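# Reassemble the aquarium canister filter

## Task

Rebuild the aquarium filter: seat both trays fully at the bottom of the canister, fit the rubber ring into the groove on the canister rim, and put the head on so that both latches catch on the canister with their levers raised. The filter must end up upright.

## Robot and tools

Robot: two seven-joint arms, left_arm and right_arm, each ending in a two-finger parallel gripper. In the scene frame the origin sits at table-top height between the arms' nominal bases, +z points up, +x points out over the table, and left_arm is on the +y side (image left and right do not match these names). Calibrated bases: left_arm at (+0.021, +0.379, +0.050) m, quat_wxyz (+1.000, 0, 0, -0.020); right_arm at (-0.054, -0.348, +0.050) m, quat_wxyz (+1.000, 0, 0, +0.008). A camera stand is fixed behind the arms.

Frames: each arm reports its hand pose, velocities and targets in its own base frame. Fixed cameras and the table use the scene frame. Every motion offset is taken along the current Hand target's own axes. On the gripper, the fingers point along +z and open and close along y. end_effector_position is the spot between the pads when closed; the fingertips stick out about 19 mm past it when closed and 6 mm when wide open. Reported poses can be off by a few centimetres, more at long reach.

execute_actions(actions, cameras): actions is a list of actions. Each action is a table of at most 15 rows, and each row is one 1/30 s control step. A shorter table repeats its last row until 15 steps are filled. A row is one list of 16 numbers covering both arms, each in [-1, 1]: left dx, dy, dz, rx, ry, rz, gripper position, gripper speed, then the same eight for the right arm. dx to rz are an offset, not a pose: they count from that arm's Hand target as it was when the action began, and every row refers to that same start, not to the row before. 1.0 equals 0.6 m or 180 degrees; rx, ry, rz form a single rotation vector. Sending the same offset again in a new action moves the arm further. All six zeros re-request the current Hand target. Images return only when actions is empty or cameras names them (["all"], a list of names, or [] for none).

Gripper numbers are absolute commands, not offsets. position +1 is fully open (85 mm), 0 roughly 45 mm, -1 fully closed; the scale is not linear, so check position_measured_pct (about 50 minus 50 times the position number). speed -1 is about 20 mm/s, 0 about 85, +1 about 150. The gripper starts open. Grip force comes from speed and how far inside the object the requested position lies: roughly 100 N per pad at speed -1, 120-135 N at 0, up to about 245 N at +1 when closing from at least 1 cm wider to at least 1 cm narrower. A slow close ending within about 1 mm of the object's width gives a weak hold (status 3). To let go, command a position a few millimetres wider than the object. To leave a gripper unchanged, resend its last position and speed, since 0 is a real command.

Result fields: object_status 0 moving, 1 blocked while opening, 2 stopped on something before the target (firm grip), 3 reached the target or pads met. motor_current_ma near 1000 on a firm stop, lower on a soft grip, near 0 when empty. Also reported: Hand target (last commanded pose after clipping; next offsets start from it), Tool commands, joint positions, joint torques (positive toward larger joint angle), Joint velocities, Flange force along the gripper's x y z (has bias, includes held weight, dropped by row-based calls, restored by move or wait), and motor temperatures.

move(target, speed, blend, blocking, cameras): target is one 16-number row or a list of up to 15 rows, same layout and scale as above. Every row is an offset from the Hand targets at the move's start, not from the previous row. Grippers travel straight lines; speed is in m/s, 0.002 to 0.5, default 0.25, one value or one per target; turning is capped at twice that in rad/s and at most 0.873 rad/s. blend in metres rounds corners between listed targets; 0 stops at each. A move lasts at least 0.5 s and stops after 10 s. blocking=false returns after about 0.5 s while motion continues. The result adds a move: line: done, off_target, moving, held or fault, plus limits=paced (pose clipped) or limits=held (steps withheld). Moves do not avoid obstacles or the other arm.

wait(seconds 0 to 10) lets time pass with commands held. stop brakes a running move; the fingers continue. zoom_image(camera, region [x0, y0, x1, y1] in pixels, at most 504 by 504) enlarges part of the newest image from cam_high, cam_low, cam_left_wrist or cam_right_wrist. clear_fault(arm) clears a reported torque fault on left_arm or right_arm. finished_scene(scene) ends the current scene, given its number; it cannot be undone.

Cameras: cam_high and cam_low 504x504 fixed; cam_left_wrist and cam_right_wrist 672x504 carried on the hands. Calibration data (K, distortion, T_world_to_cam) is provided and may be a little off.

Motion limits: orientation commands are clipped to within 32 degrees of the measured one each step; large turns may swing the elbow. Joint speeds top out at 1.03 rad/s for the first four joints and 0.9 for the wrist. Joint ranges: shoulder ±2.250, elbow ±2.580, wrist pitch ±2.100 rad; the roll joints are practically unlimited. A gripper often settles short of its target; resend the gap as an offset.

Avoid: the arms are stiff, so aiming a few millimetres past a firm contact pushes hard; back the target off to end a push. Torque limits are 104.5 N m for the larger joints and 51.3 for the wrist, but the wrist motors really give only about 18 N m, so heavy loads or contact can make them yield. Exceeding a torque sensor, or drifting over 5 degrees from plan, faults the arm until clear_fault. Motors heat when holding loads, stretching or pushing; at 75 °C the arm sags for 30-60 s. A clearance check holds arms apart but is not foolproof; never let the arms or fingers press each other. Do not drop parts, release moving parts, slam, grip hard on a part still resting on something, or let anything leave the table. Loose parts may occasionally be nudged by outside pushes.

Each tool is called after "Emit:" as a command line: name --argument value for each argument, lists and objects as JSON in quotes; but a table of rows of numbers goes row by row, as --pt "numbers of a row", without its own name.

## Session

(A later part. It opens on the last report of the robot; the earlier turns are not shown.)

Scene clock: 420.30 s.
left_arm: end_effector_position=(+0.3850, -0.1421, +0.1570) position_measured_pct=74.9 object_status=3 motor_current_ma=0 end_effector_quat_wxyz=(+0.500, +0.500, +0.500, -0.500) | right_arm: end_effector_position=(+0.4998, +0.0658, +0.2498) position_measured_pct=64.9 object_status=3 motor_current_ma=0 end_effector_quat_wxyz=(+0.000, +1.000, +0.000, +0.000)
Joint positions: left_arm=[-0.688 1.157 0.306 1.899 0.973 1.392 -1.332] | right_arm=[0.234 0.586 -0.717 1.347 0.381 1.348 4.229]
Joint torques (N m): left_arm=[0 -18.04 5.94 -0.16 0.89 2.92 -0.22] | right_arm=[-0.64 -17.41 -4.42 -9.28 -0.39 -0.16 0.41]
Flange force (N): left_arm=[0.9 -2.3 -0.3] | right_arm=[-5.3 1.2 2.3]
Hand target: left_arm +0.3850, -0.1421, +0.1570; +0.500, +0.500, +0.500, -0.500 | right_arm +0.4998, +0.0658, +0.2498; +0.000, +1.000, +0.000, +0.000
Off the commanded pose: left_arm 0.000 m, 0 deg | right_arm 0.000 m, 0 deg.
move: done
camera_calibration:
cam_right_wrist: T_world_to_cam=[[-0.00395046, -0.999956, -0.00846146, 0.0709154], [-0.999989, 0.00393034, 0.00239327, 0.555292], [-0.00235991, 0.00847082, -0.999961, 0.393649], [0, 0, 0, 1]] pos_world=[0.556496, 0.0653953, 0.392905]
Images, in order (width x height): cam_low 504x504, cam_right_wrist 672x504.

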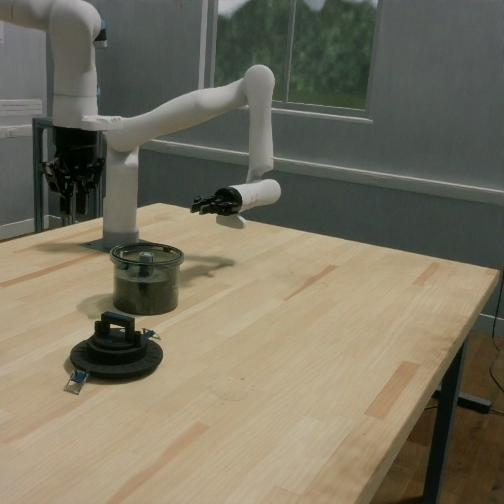

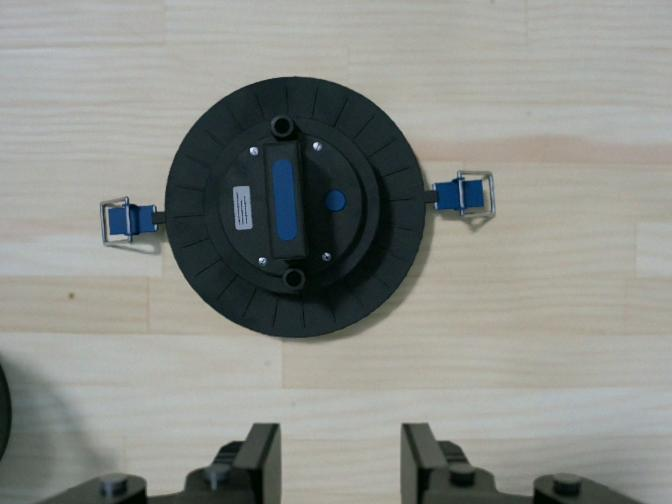

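Emit:
move --target '[0,0,0,0,0,0,-0.5,-0.5,0.1438,-0.0483,0.1667,0,0,-0.03,-0.25,-0.5]' --speed 0.2 --cameras '["cam_right_wrist","cam_low"]'

Emit:
zoom_image --camera "cam_low" --region '[20, 200, 220, 400]'

Scene clock: 422.50 s.
left_arm: end_effector_position=(+0.3850, -0.1421, +0.1570) position_measured_pct=74.9 object_status=3 motor_current_ma=0 end_effector_quat_wxyz=(+0.500, +0.500, +0.500, -0.500) | right_arm: end_effector_position=(+0.5860, +0.0948, +0.1498) position_measured_pct=62.3 object_status=3 motor_current_ma=0 end_effector_quat_wxyz=(+0.000, +0.999, +0.047, +0.000)
Joint positions: left_arm=[-0.688 1.157 0.306 1.899 0.973 1.392 -1.332] | right_arm=[0.101 0.874 -0.661 1.137 0.511 1.288 4.288]
Joint torques (N m): left_arm=[0.02 -18.09 5.9 0.02 0.9 2.98 -0.17] | right_arm=[-0.36 -21.99 -5.03 -9.12 -0.44 -0.18 0.53]
Flange force (N): left_arm=[1.2 -1.9 -0.4] | right_arm=[-9.3 0.3 2.2]
Hand target: left_arm +0.3850, -0.1421, +0.1570; +0.500, +0.500, +0.500, -0.500 | right_arm +0.5860, +0.0948, +0.1498; +0.000, +0.999, +0.047, +0.000
Off the commanded pose: left_arm 0.000 m, 0 deg | right_arm 0.000 m, 0 deg.
move: done
camera_calibration:
cam_right_wrist: T_world_to_cam=[[0.0901574, -0.995891, -0.00848522, 0.0438949], [-0.995923, -0.0901804, 0.00236532, 0.64822], [-0.0031208, 0.00823737, -0.999961, 0.294077], [0, 0, 0, 1]] pos_world=[0.642537, 0.0997488, 0.292905]
Images, in order (width x height): cam_low 504x504, cam_right_wrist 672x504.

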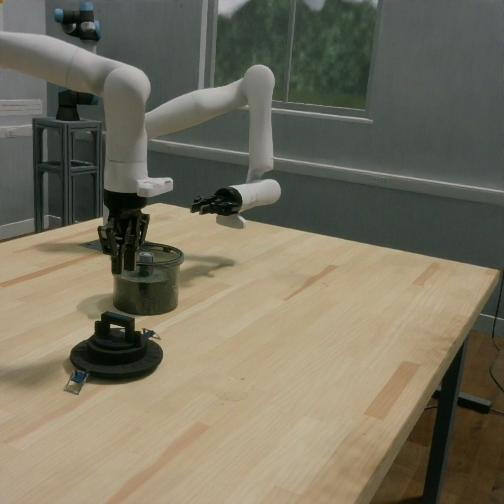

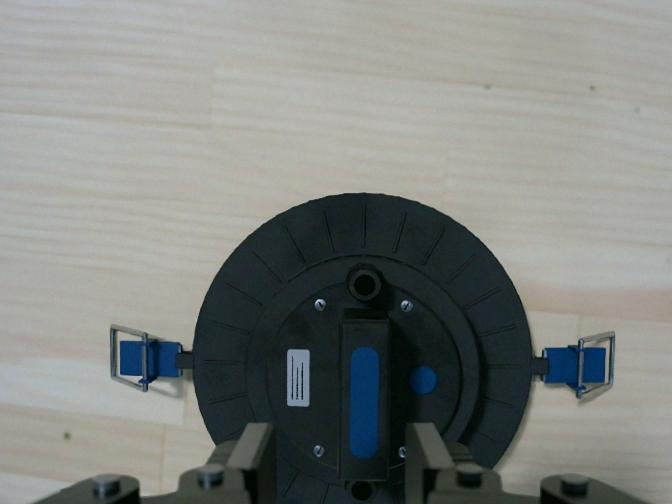

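Scaled by 2.520.

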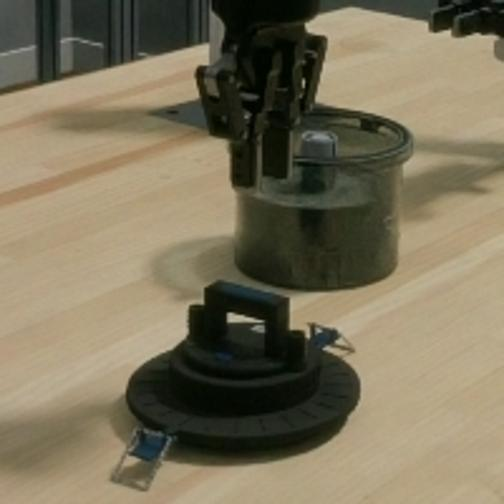

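Emit:
move --pt "0 0 0 0 0 0 -0.5 -0.5 0.0117 0.0133 0.06 0 0 0 -0.25 -0.5" --pt "0 0 0 0 0 0 -0.5 -0.5 0.0117 0.0133 0.173 0 0 0 -0.25 -0.5" --pt "0 0 0 0 0 0 -0.5 -0.5 0.0117 0.0133 0.173 0 0 0 -0.8 -1" --speed 0.08 --blend '[0.01,0,0]' --cameras '["cam_right_wrist","cam_low"]'

Emit:
zoom_image --camera "cam_low" --region '[20, 200, 220, 400]'

Scene clock: 426.23 s.
left_arm: end_effector_position=(+0.3850, -0.1421, +0.1570) position_measured_pct=74.9 object_status=3 motor_current_ma=0 end_effector_quat_wxyz=(+0.500, +0.500, +0.500, -0.500) | right_arm: end_effector_position=(+0.5938, +0.0876, +0.0460) position_measured_pct=77.9 object_status=0 motor_current_ma=1000 end_effector_quat_wxyz=(+0.000, +0.999, +0.047, +0.000)
Joint positions: left_arm=[-0.688 1.157 0.306 1.899 0.973 1.392 -1.332] | right_arm=[0.102 1.011 -0.615 1.212 0.582 1.092 4.254]
Joint torques (N m): left_arm=[0 -18.04 5.9 -0.02 0.9 2.97 -0.22] | right_arm=[0.22 -19.08 -3.73 -6.73 0 -0.25 0.58]
Flange force (N): left_arm=[1.0 -1.9 -0.4] | right_arm=[-9.1 -0.9 -6.4]
Hand target: left_arm +0.3850, -0.1421, +0.1570; +0.500, +0.500, +0.500, -0.500 | right_arm +0.5937, +0.0876, +0.0460; +0.000, +0.999, +0.047, +0.000
Off the commanded pose: left_arm 0.000 m, 0 deg | right_arm 0.000 m, 0 deg.
move: done
camera_calibration:
cam_right_wrist: T_world_to_cam=[[0.0901571, -0.995891, -0.0084762, 0.0351471], [-0.995923, -0.0901792, 0.00226574, 0.655504], [-0.00302081, 0.00823737, -0.999962, 0.1902], [0, 0, 0, 1]] pos_world=[0.650238, 0.0925488, 0.189005]
Images, in order (width x height): cam_low 504x504, cam_right_wrist 672x504.

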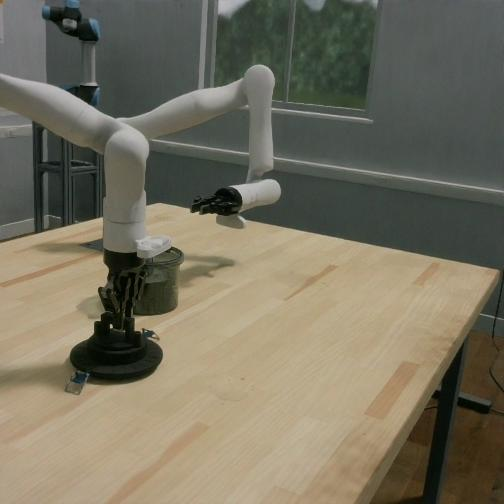

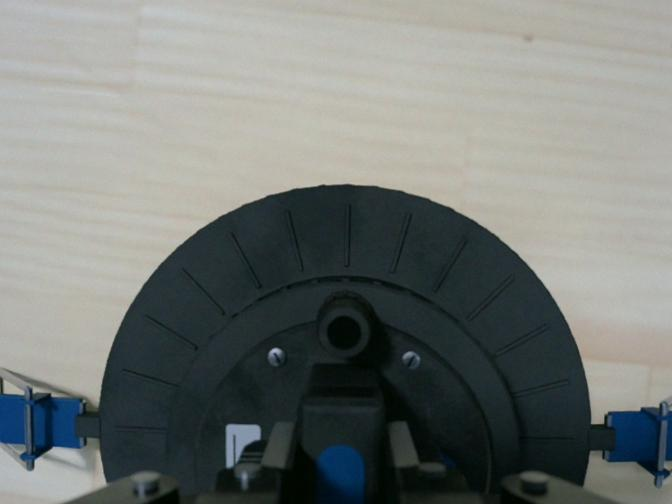

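Scaled by 2.520.

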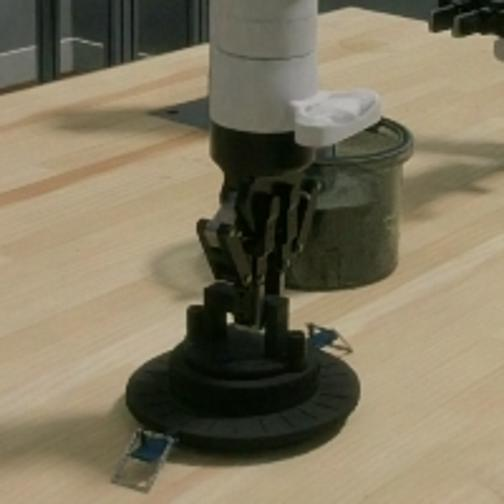

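Emit:
move --pt "0 0 0 0 0 0 -0.5 -0.5 0 0 -0.1 0 0 0 -0.8 -1" --pt "0 0 0 0 0 0 -0.5 -0.5 0 0 -0.2817 0 0 0 -0.8 -1" --pt "0 0 0 0 0 0 -0.5 -0.5 -0.2077 -0.4918 -0.2817 0 0 0.0217 -0.8 -1" --speed '[0.06,0.15,0.2]' --blend '[0.03,0.05,0]' --cameras '["all"]'

Emit:
zoom_image --camera "cam_left_wrist" --region '[100, 100, 540, 430]'

Emit:
zoom_image --camera "cam_high" --region '[140, 130, 290, 280]'

Scene clock: 431.03 s.
left_arm: end_effector_position=(+0.3850, -0.1421, +0.1570) position_measured_pct=74.9 object_status=3 motor_current_ma=0 end_effector_quat_wxyz=(+0.500, +0.500, +0.500, -0.500) | right_arm: end_effector_position=(+0.4422, +0.3696, +0.2153) position_measured_pct=77.9 object_status=2 motor_current_ma=1000 end_effector_quat_wxyz=(+0.000, +1.000, +0.013, +0.000)
Joint positions: left_arm=[-0.688 1.157 0.306 1.899 0.973 1.392 -1.332] | right_arm=[-0.423 0.776 -0.68 1.108 0.463 1.401 3.707]
Joint torques (N m): left_arm=[-0.03 -18.06 6.01 -0.06 0.9 2.93 -0.2] | right_arm=[-0.21 -25.71 -5.74 -12.02 -0.5 -0.16 0.45]
Flange force (N): left_arm=[1.1 -2.1 -0.4] | right_arm=[-7.4 5.3 11.9]
Hand target: left_arm +0.3850, -0.1421, +0.1570; +0.500, +0.500, +0.500, -0.500 | right_arm +0.4422, +0.3696, +0.2153; +0.000, +1.000, +0.013, +0.000
Off the commanded pose: left_arm 0.000 m, 0 deg | right_arm 0.000 m, 0 deg.
move: done
camera_calibration:
cam_left_wrist: T_world_to_cam=[[0.999436, 0.0296939, -0.01571, -0.382721], [0.0153885, 0.0110248, 0.999821, -0.10623], [0.0298618, -0.999498, 0.0105616, -0.00571771], [0, 0, 0, 1]] pos_world=[0.384311, 0.0068208, 0.100259]
cam_right_wrist: T_world_to_cam=[[0.0221493, -0.999718, -0.00851755, 0.362509], [-0.999751, -0.0221702, 0.00236776, 0.506124], [-0.00255592, 0.00846298, -0.999961, 0.35653], [0, 0, 0, 1]] pos_world=[0.49888, 0.370611, 0.358405]

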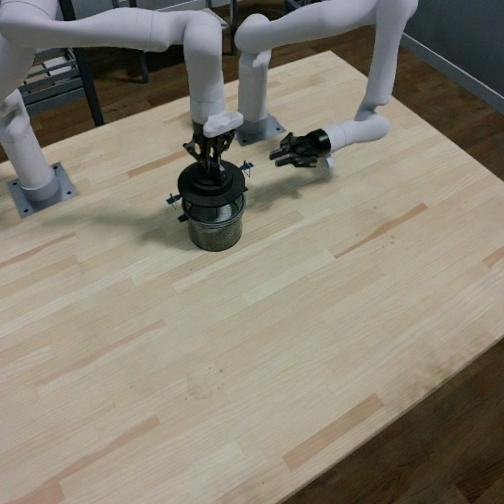

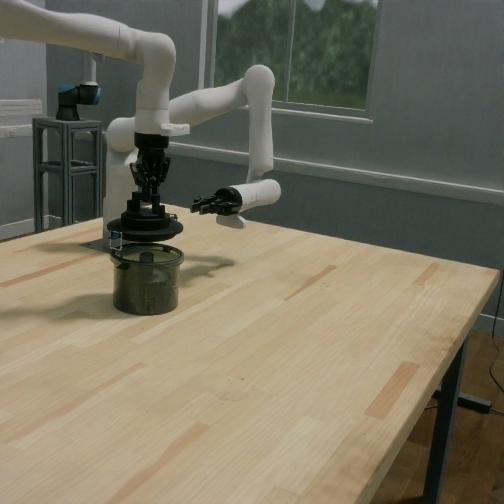

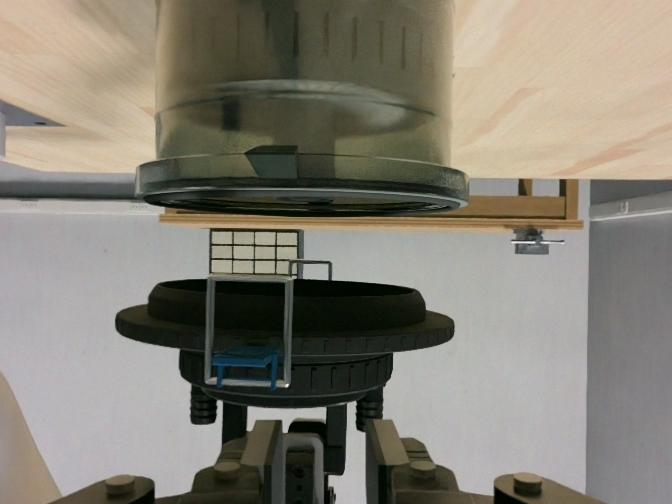

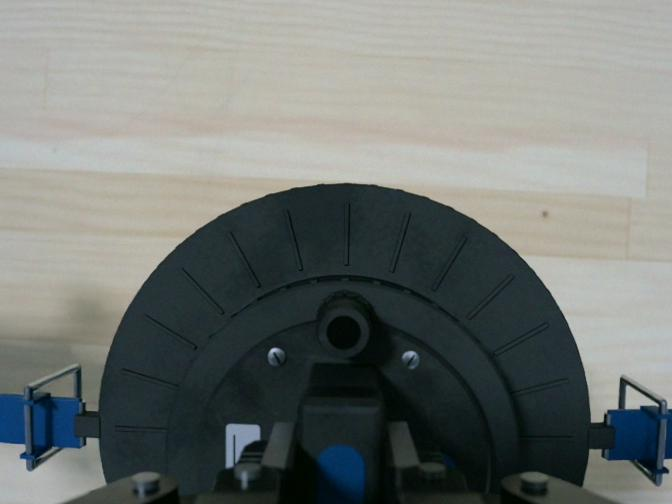

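Scaled by 1.145.

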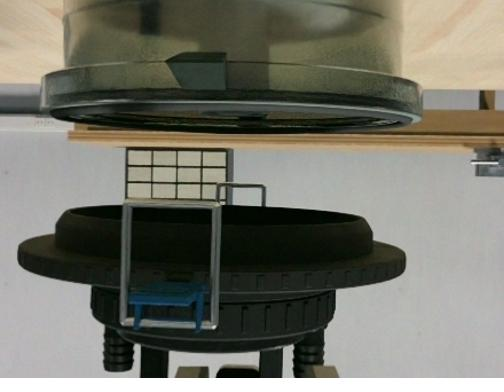

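Scaled by 3.360.

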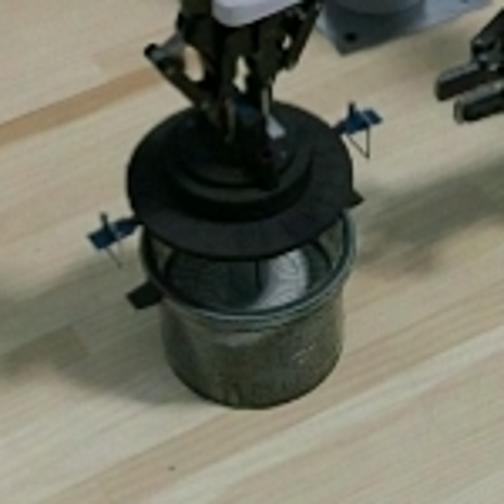

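Emit:
move --target '[0,0,0,0,0,0,-0.5,-0.5,0.0158,0,0.035,0,0,0,-0.8,-1]' --speed 0.05 --cameras '["all"]'

Emit:
zoom_image --camera "cam_left_wrist" --region '[100, 100, 540, 430]'

Emit:
zoom_image --camera "cam_high" --region '[160, 150, 270, 260]'

Emit:
zoom_image --camera "cam_low" --region '[90, 190, 210, 310]'

Scene clock: 433.13 s.
left_arm: end_effector_position=(+0.3850, -0.1421, +0.1570) position_measured_pct=74.9 object_status=3 motor_current_ma=0 end_effector_quat_wxyz=(+0.500, +0.500, +0.500, -0.500) | right_arm: end_effector_position=(+0.4516, +0.3698, +0.1944) position_measured_pct=77.9 object_status=2 motor_current_ma=1000 end_effector_quat_wxyz=(+0.000, +1.000, +0.013, +0.000)
Joint positions: left_arm=[-0.688 1.157 0.306 1.899 0.973 1.392 -1.332] | right_arm=[-0.42 0.809 -0.672 1.113 0.477 1.366 3.712]
Joint torques (N m): left_arm=[0 -18.02 5.96 0.05 0.9 2.95 -0.14] | right_arm=[-0.56 -25.9 -5.95 -11.24 -0.55 -0.07 0.4]
Flange force (N): left_arm=[1.2 -1.9 -0.5] | right_arm=[-5.7 4.8 10.5]
Hand target: left_arm +0.3850, -0.1421, +0.1570; +0.500, +0.500, +0.500, -0.500 | right_arm +0.4516, +0.3698, +0.1943; +0.000, +1.000, +0.013, +0.000
Off the commanded pose: left_arm 0.000 m, 0 deg | right_arm 0.000 m, 0 deg.
move: done
camera_calibration:
cam_left_wrist: T_world_to_cam=[[0.999436, 0.0296939, -0.01571, -0.382721], [0.0153885, 0.0110248, 0.999821, -0.10623], [0.0298618, -0.999498, 0.0105616, -0.00571771], [0, 0, 0, 1]] pos_world=[0.384311, 0.0068208, 0.100259]
cam_right_wrist: T_world_to_cam=[[0.0221493, -0.999718, -0.00851755, 0.362422], [-0.999751, -0.0221702, 0.00236776, 0.515578], [-0.00255592, 0.00846298, -0.999961, 0.335552], [0, 0, 0, 1]] pos_world=[0.50828, 0.370911, 0.337405]

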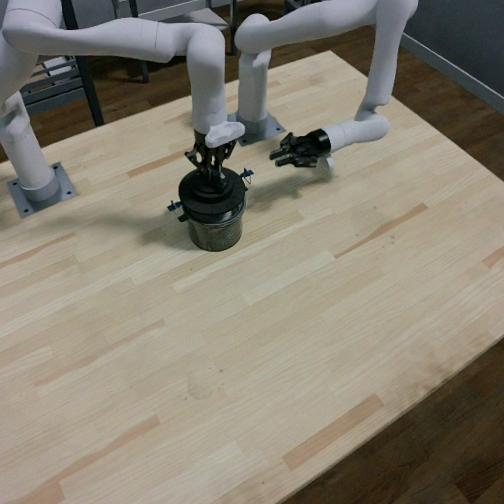

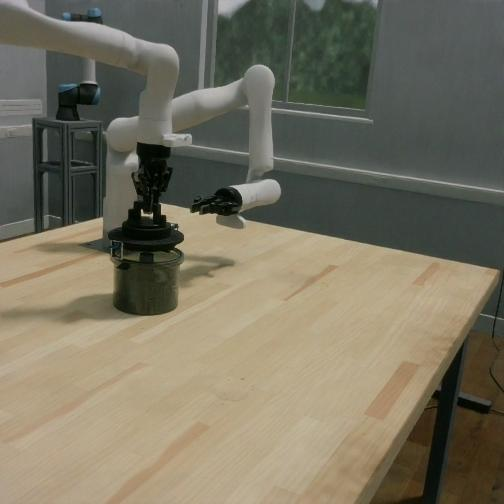

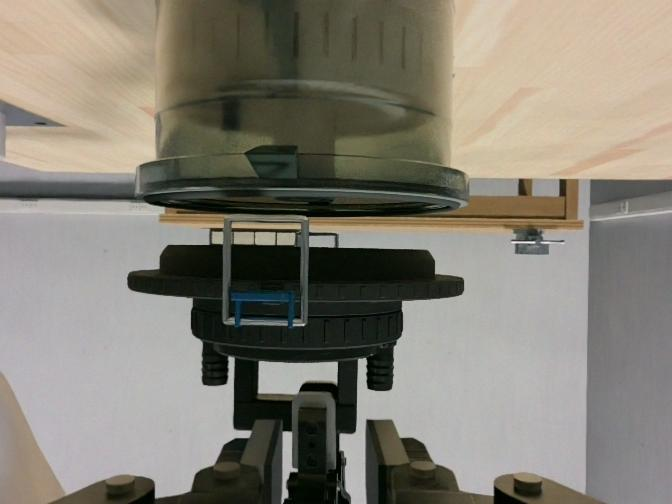

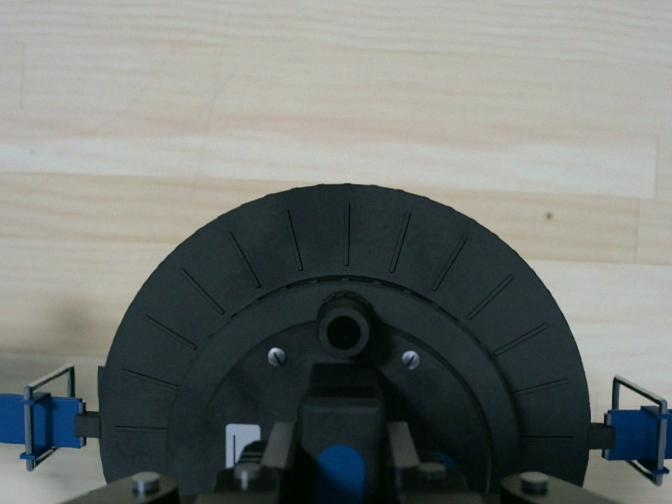

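Scaled by 1.145.

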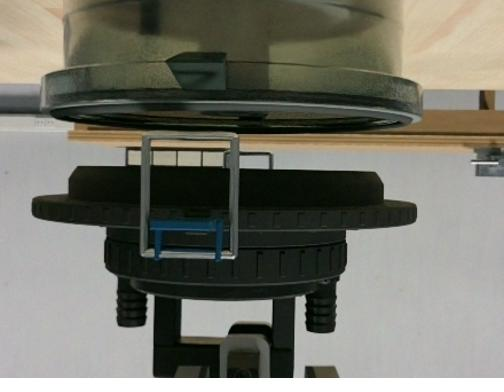

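Scaled by 4.582.

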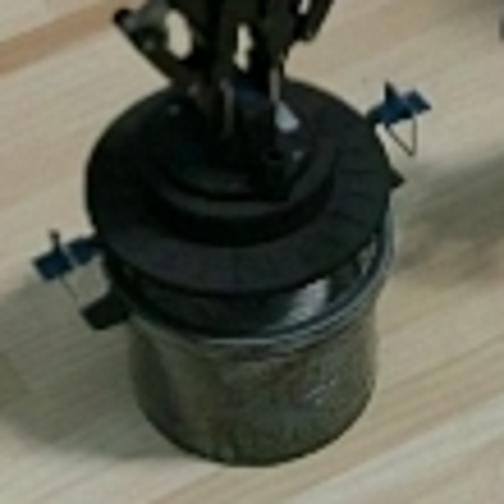

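Scaled by 4.200.

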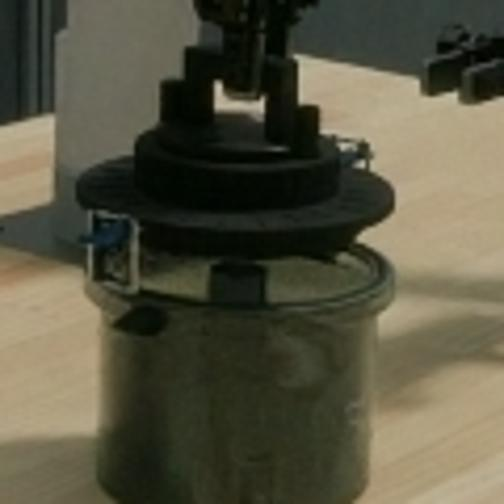

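Emit:
move --target '[0,0,0,0,0,0,-0.5,-0.5,0.0053,0.0017,0.0267,0,0,-0.0033,-0.8,-1]' --speed 0.03 --cameras '["all"]'

Emit:
zoom_image --camera "cam_left_wrist" --region '[100, 100, 500, 400]'

Emit:
zoom_image --camera "cam_high" --region '[160, 150, 270, 260]'

Emit:
zoom_image --camera "cam_low" --region '[90, 190, 210, 310]'

Scene clock: 436.20 s.
left_arm: end_effector_position=(+0.3850, -0.1421, +0.1570) position_measured_pct=74.9 object_status=3 motor_current_ma=0 end_effector_quat_wxyz=(+0.500, +0.500, +0.500, -0.500) | right_arm: end_effector_position=(+0.4548, +0.3689, +0.1783) position_measured_pct=77.9 object_status=2 motor_current_ma=1000 end_effector_quat_wxyz=(+0.000, +1.000, +0.018, +0.000)
Joint positions: left_arm=[-0.688 1.157 0.306 1.899 0.973 1.392 -1.332] | right_arm=[-0.414 0.828 -0.669 1.132 0.488 1.333 3.718]
Joint torques (N m): left_arm=[0.06 -18.02 5.94 -0.02 0.88 2.96 -0.2] | right_arm=[-0.39 -26.26 -5.96 -11.35 -0.67 -0.04 0.43]
Flange force (N): left_arm=[1.0 -2.0 -0.4] | right_arm=[-6.5 4.8 11.0]
Hand target: left_arm +0.3850, -0.1421, +0.1570; +0.500, +0.500, +0.500, -0.500 | right_arm +0.4548, +0.3689, +0.1783; +0.000, +1.000, +0.018, +0.000
Off the commanded pose: left_arm 0.000 m, 0 deg | right_arm 0.000 m, 0 deg.
move: done
camera_calibration:
cam_left_wrist: T_world_to_cam=[[0.999436, 0.0296939, -0.01571, -0.382721], [0.0153885, 0.0110248, 0.999821, -0.10623], [0.0298618, -0.999498, 0.0105616, -0.00571771], [0, 0, 0, 1]] pos_world=[0.384311, 0.0068208, 0.100259]
cam_right_wrist: T_world_to_cam=[[0.0324499, -0.999438, -0.00846283, 0.356531], [-0.99947, -0.0324716, 0.00244356, 0.522451], [-0.00271699, 0.00837905, -0.999961, 0.319677], [0, 0, 0, 1]] pos_world=[0.511473, 0.370617, 0.321405]

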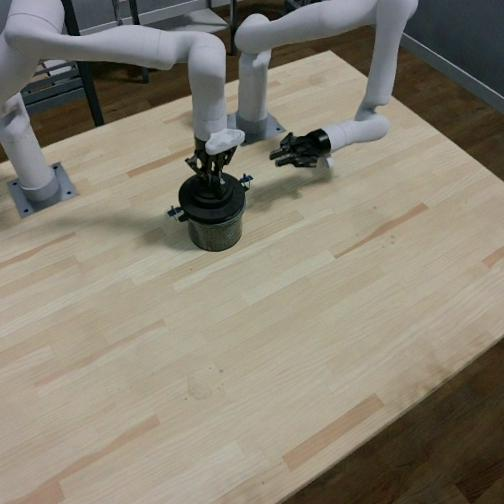

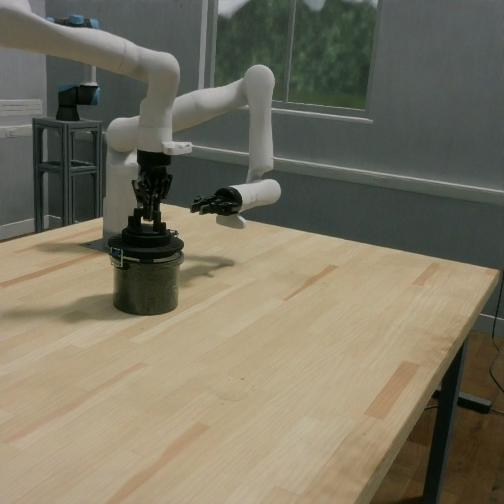

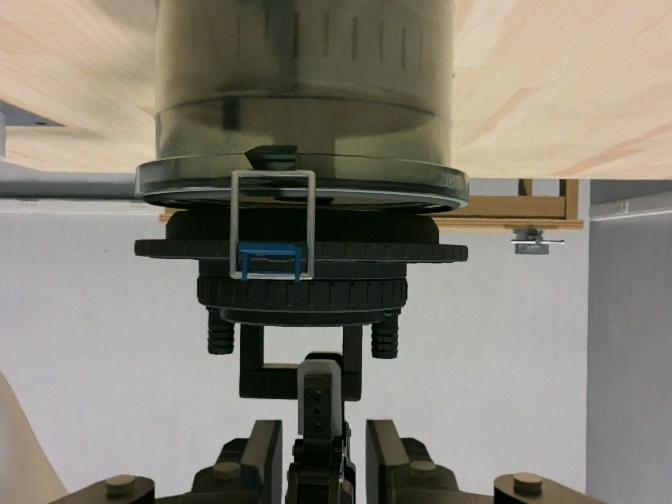

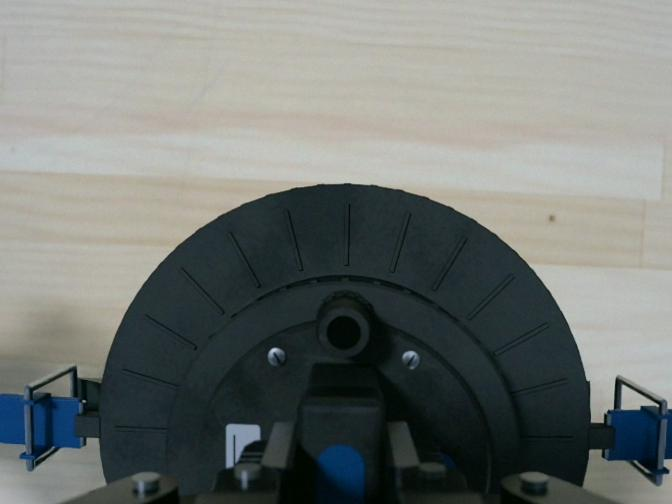

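Scaled by 1.260.

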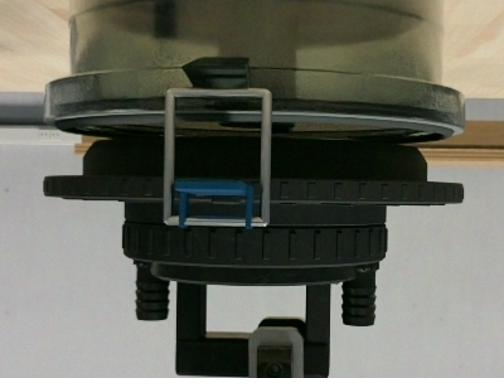

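Scaled by 4.582.

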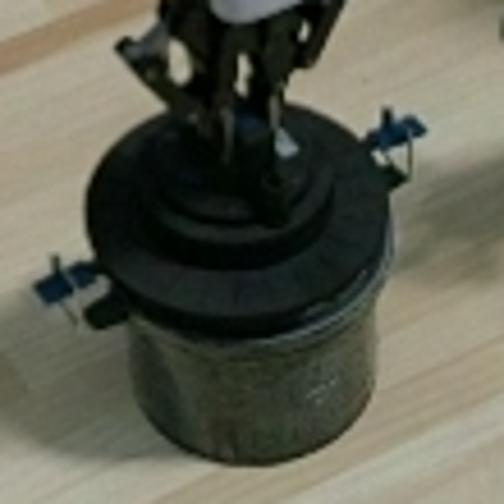

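Scaled by 4.200.

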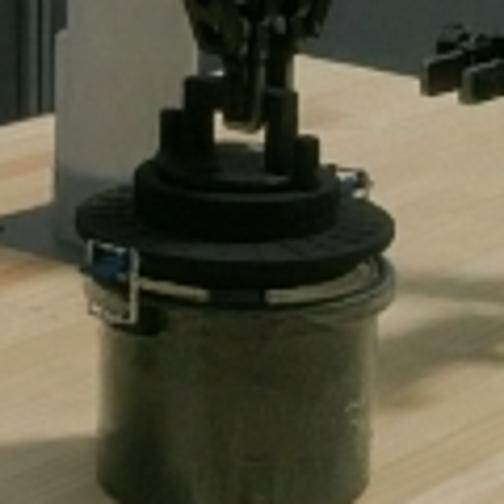

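Emit:
zoom_image --camera "cam_right_wrist" --region '[0, 330, 160, 490]'

Emit:
zoom_image --camera "cam_right_wrist" --region '[512, 330, 672, 490]'

Scaled by 3.150.

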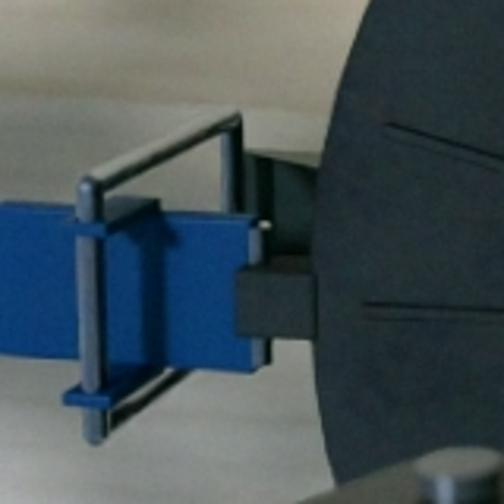

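Scaled by 3.150.

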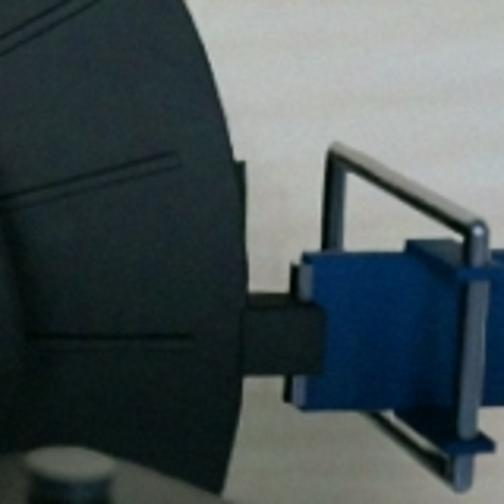

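Emit:
move --pt "0 0 0 0 0 0 -0.5 -0.5 0.0017 -0.0055 0 0 0 0 -0.8 -1" --pt "0 0 0 0 0 0 -0.5 -0.5 0.0017 -0.0055 0.0167 0 0 0 -0.8 -1" --speed 0.015 --cameras '["cam_left_wrist","cam_right_wrist","cam_low"]'

Emit:
zoom_image --camera "cam_left_wrist" --region '[100, 100, 500, 400]'

Emit:
zoom_image --camera "cam_low" --region '[90, 190, 210, 310]'

Scene clock: 440.17 s.
left_arm: end_effector_position=(+0.3850, -0.1421, +0.1570) position_measured_pct=74.9 object_status=3 motor_current_ma=0 end_effector_quat_wxyz=(+0.500, +0.500, +0.500, -0.500) | right_arm: end_effector_position=(+0.4557, +0.3723, +0.1683) position_measured_pct=77.9 object_status=2 motor_current_ma=1000 end_effector_quat_wxyz=(+0.000, +1.000, +0.018, +0.000)
Joint positions: left_arm=[-0.688 1.157 0.306 1.899 0.973 1.392 -1.332] | right_arm=[-0.42 0.843 -0.664 1.135 0.495 1.316 3.712]
Joint torques (N m): left_arm=[0.06 -18.02 5.95 -0.03 0.97 2.9 -0.23] | right_arm=[-0.41 -26.3 -6.07 -10.71 -0.58 -0.03 0.38]
Flange force (N): left_arm=[0.9 -2.0 -0.7] | right_arm=[-4.6 3.5 9.8]
Hand target: left_arm +0.3850, -0.1421, +0.1570; +0.500, +0.500, +0.500, -0.500 | right_arm +0.4557, +0.3723, +0.1682; +0.000, +1.000, +0.018, +0.000
Off the commanded pose: left_arm 0.000 m, 0 deg | right_arm 0.000 m, 0 deg.
move: done
camera_calibration:
cam_left_wrist: T_world_to_cam=[[0.999436, 0.0296939, -0.01571, -0.382721], [0.0153885, 0.0110248, 0.999821, -0.10623], [0.0298618, -0.999498, 0.0105616, -0.00571771], [0, 0, 0, 1]] pos_world=[0.384311, 0.0068208, 0.100259]
cam_right_wrist: T_world_to_cam=[[0.0324499, -0.999438, -0.00846283, 0.359714], [-0.99947, -0.0324716, 0.00244356, 0.523483], [-0.00271699, 0.00837905, -0.999961, 0.309552], [0, 0, 0, 1]] pos_world=[0.512373, 0.373917, 0.311305]
Images, in order (width x height): cam_low 504x504, cam_left_wrist 672x504, cam_right_wrist 672x504.

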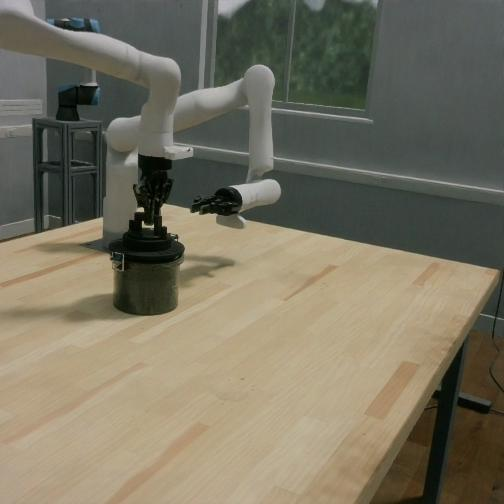

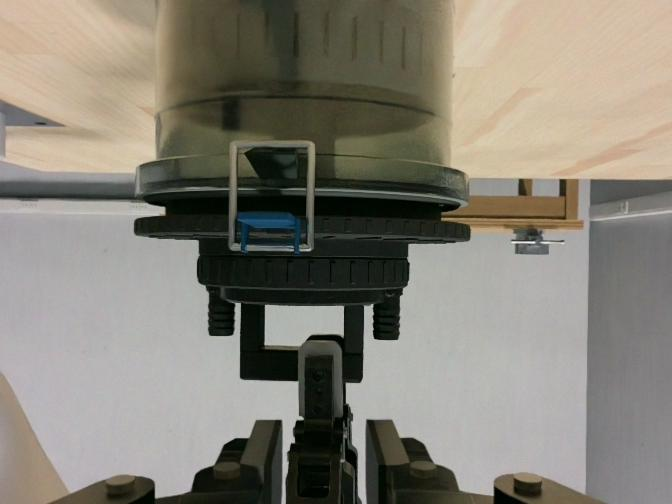

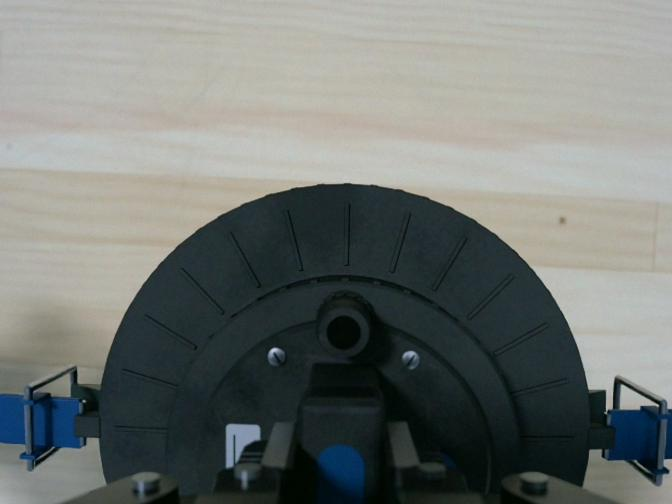

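Scaled by 1.260.

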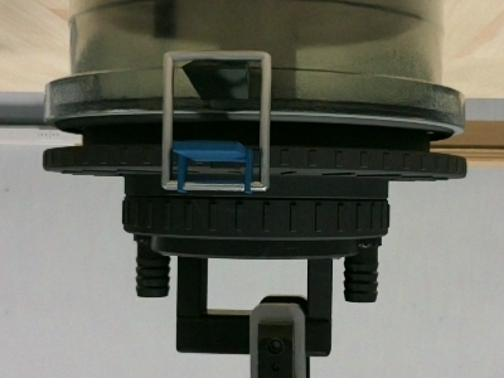

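Scaled by 4.200.

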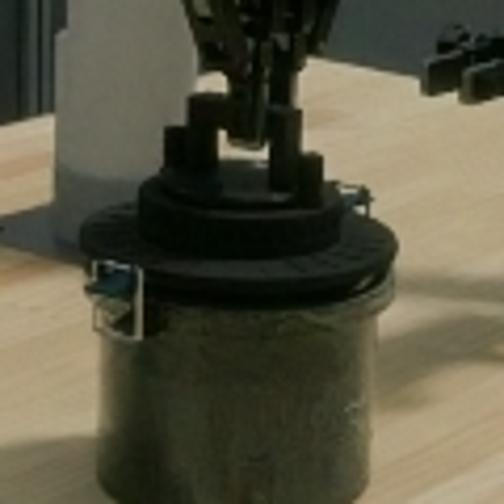

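Emit:
move --target '[0,0,0,0,0,0,-0.5,-0.5,0,0,0.011,0,0,0,-0.8,-1]' --speed 0.01 --cameras '["cam_left_wrist"]'

Emit:
zoom_image --camera "cam_left_wrist" --region '[100, 100, 500, 400]'

Scene clock: 441.53 s.
left_arm: end_effector_position=(+0.3850, -0.1421, +0.1570) position_measured_pct=74.9 object_status=3 motor_current_ma=0 end_effector_quat_wxyz=(+0.500, +0.500, +0.500, -0.500) | right_arm: end_effector_position=(+0.4557, +0.3723, +0.1617) position_measured_pct=77.9 object_status=2 motor_current_ma=1000 end_effector_quat_wxyz=(+0.000, +1.000, +0.018, +0.000)
Joint positions: left_arm=[-0.688 1.157 0.306 1.899 0.973 1.392 -1.332] | right_arm=[-0.42 0.849 -0.662 1.145 0.499 1.3 3.709]
Joint torques (N m): left_arm=[-0.02 -18 6.05 -0.01 0.91 2.95 -0.18] | right_arm=[0.37 -26.26 -5.26 -10.93 -0.14 0.09 0.41]
Flange force (N): left_arm=[1.0 -2.0 -0.5] | right_arm=[-6.4 3.2 9.8]
Hand target: left_arm +0.3850, -0.1421, +0.1570; +0.500, +0.500, +0.500, -0.500 | right_arm +0.4557, +0.3723, +0.1617; +0.000, +1.000, +0.018, +0.000
Off the commanded pose: left_arm 0.000 m, 0 deg | right_arm 0.000 m, 0 deg.
move: done
camera_calibration:
cam_left_wrist: T_world_to_cam=[[0.999436, 0.0296939, -0.01571, -0.382721], [0.0153885, 0.0110248, 0.999821, -0.10623], [0.0298618, -0.999498, 0.0105616, -0.00571771], [0, 0, 0, 1]] pos_world=[0.384311, 0.0068208, 0.100259]
Images, in order (width x height): cam_left_wrist 672x504.

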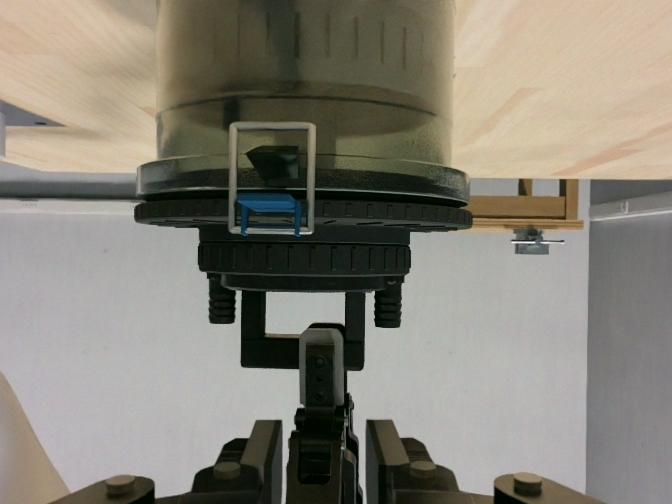

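Scaled by 1.260.

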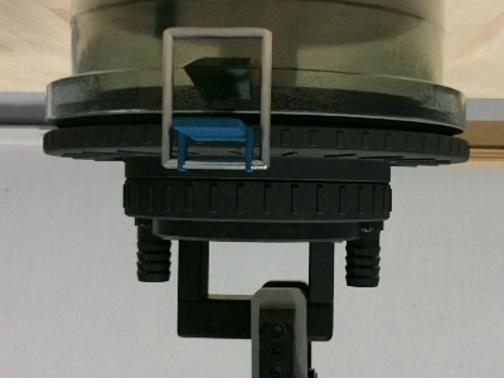

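Emit:
move --target '[0,0,0,0,0,0,-0.5,-0.5,0,0,0.007,0,0,0,-0.8,-1]' --speed 0.008 --cameras '["cam_left_wrist"]'

Emit:
zoom_image --camera "cam_left_wrist" --region '[100, 100, 500, 400]'

Scene clock: 442.67 s.
left_arm: end_effector_position=(+0.3850, -0.1421, +0.1570) position_measured_pct=74.9 object_status=3 motor_current_ma=0 end_effector_quat_wxyz=(+0.500, +0.500, +0.500, -0.500) | right_arm: end_effector_position=(+0.4557, +0.3723, +0.1575) position_measured_pct=77.9 object_status=2 motor_current_ma=1000 end_effector_quat_wxyz=(+0.000, +1.000, +0.018, +0.000)
Joint positions: left_arm=[-0.688 1.157 0.306 1.899 0.973 1.392 -1.332] | right_arm=[-0.419 0.853 -0.661 1.152 0.501 1.291 3.706]
Joint torques (N m): left_arm=[0.03 -18.05 5.98 -0.01 0.89 2.96 -0.22] | right_arm=[0.15 -20.87 -4 -8.27 0.13 -0.2 0.44]
Flange force (N): left_arm=[1.0 -1.9 -0.5] | right_arm=[-5.7 3.0 -0.7]
Hand target: left_arm +0.3850, -0.1421, +0.1570; +0.500, +0.500, +0.500, -0.500 | right_arm +0.4557, +0.3723, +0.1575; +0.000, +1.000, +0.018, +0.000
Off the commanded pose: left_arm 0.000 m, 0 deg | right_arm 0.000 m, 0 deg.
move: done
camera_calibration:
cam_left_wrist: T_world_to_cam=[[0.999436, 0.0296939, -0.01571, -0.382721], [0.0153885, 0.0110248, 0.999821, -0.10623], [0.0298618, -0.999498, 0.0105616, -0.00571771], [0, 0, 0, 1]] pos_world=[0.384311, 0.0068208, 0.100259]
Images, in order (width x height): cam_left_wrist 672x504.

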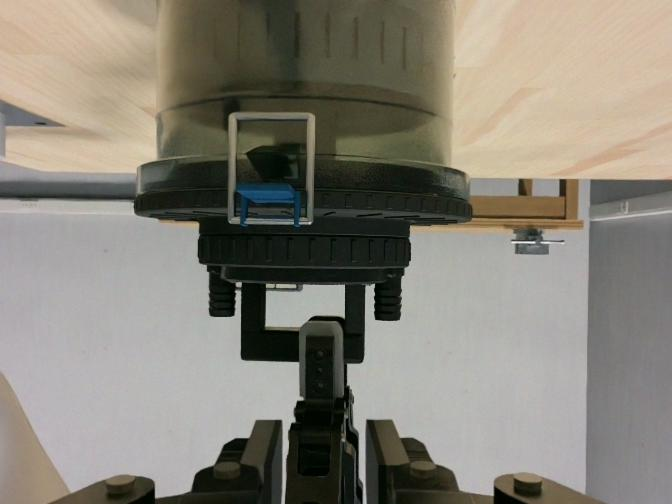

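Scaled by 1.260.

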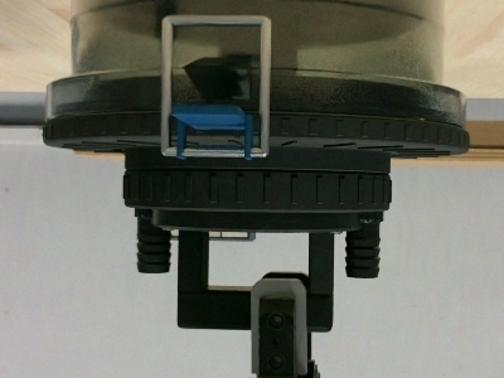

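Emit:
move --target '[0.1217,-0.0383,0,-0.0214,0,0,-0.41,-0.5,0,0,0.002,0,0,0,-0.8,-1]' --speed 0.06 --cameras '["cam_left_wrist","cam_low"]'

Emit:
zoom_image --camera "cam_left_wrist" --region '[180, 100, 500, 420]'

Scene clock: 446.30 s.
left_arm: end_effector_position=(+0.3620, -0.1421, +0.0840) position_measured_pct=70.6 object_status=3 motor_current_ma=0 end_effector_quat_wxyz=(+0.516, +0.483, +0.516, -0.483) | right_arm: end_effector_position=(+0.4557, +0.3723, +0.1563) position_measured_pct=77.9 object_status=2 motor_current_ma=1000 end_effector_quat_wxyz=(+0.000, +1.000, +0.018, +0.000)
Joint positions: left_arm=[-0.724 1.335 0.259 1.931 0.984 1.297 -1.526] | right_arm=[-0.419 0.855 -0.661 1.154 0.502 1.288 3.705]
Joint torques (N m): left_arm=[-0.03 -17.44 5.82 1.94 0.33 3.14 0.01] | right_arm=[0.04 -7.5 -0.93 -2.59 0.25 -0.03 0.4]
Flange force (N): left_arm=[0.6 -2.9 0.0] | right_arm=[-8.2 5.2 -23.2]
Hand target: left_arm +0.3620, -0.1421, +0.0839; +0.516, +0.483, +0.516, -0.483 | right_arm +0.4557, +0.3723, +0.1562; +0.000, +1.000, +0.018, +0.000
Off the commanded pose: left_arm 0.000 m, 0 deg | right_arm 0.000 m, 0 deg.
move: done
camera_calibration:
cam_left_wrist: T_world_to_cam=[[0.995183, 0.0967597, -0.0157502, -0.349895], [0.0146534, 0.0120361, 0.99982, -0.0324802], [0.0969319, -0.995235, 0.0105602, -0.0279488], [0, 0, 0, 1]] pos_world=[0.351395, 0.00643107, 0.0272586]
Images, in order (width x height): cam_low 504x504, cam_left_wrist 672x504.

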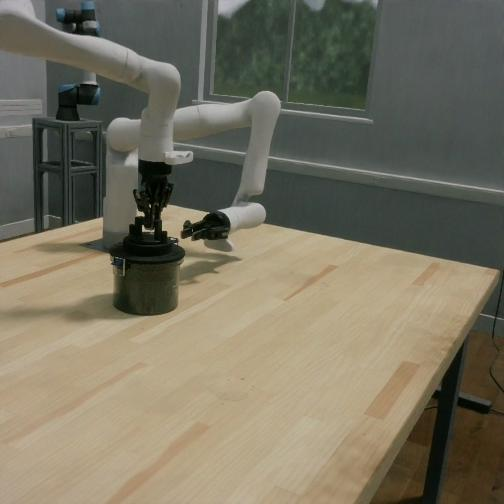

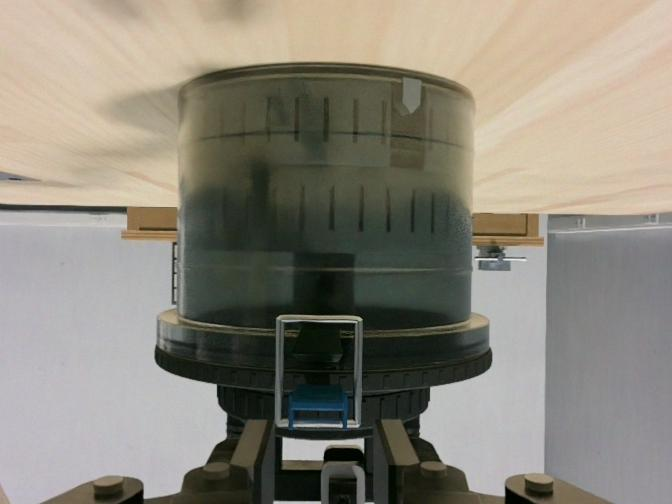

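Scaled by 1.575.

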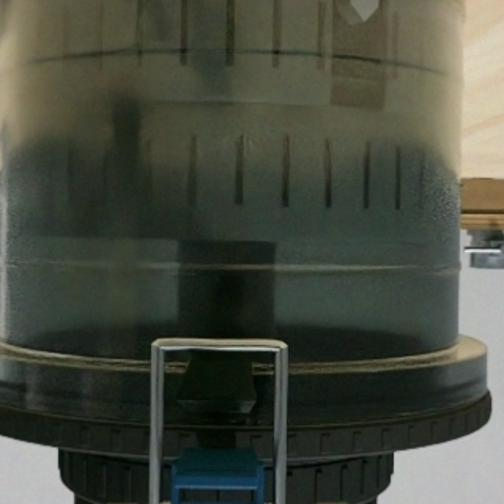

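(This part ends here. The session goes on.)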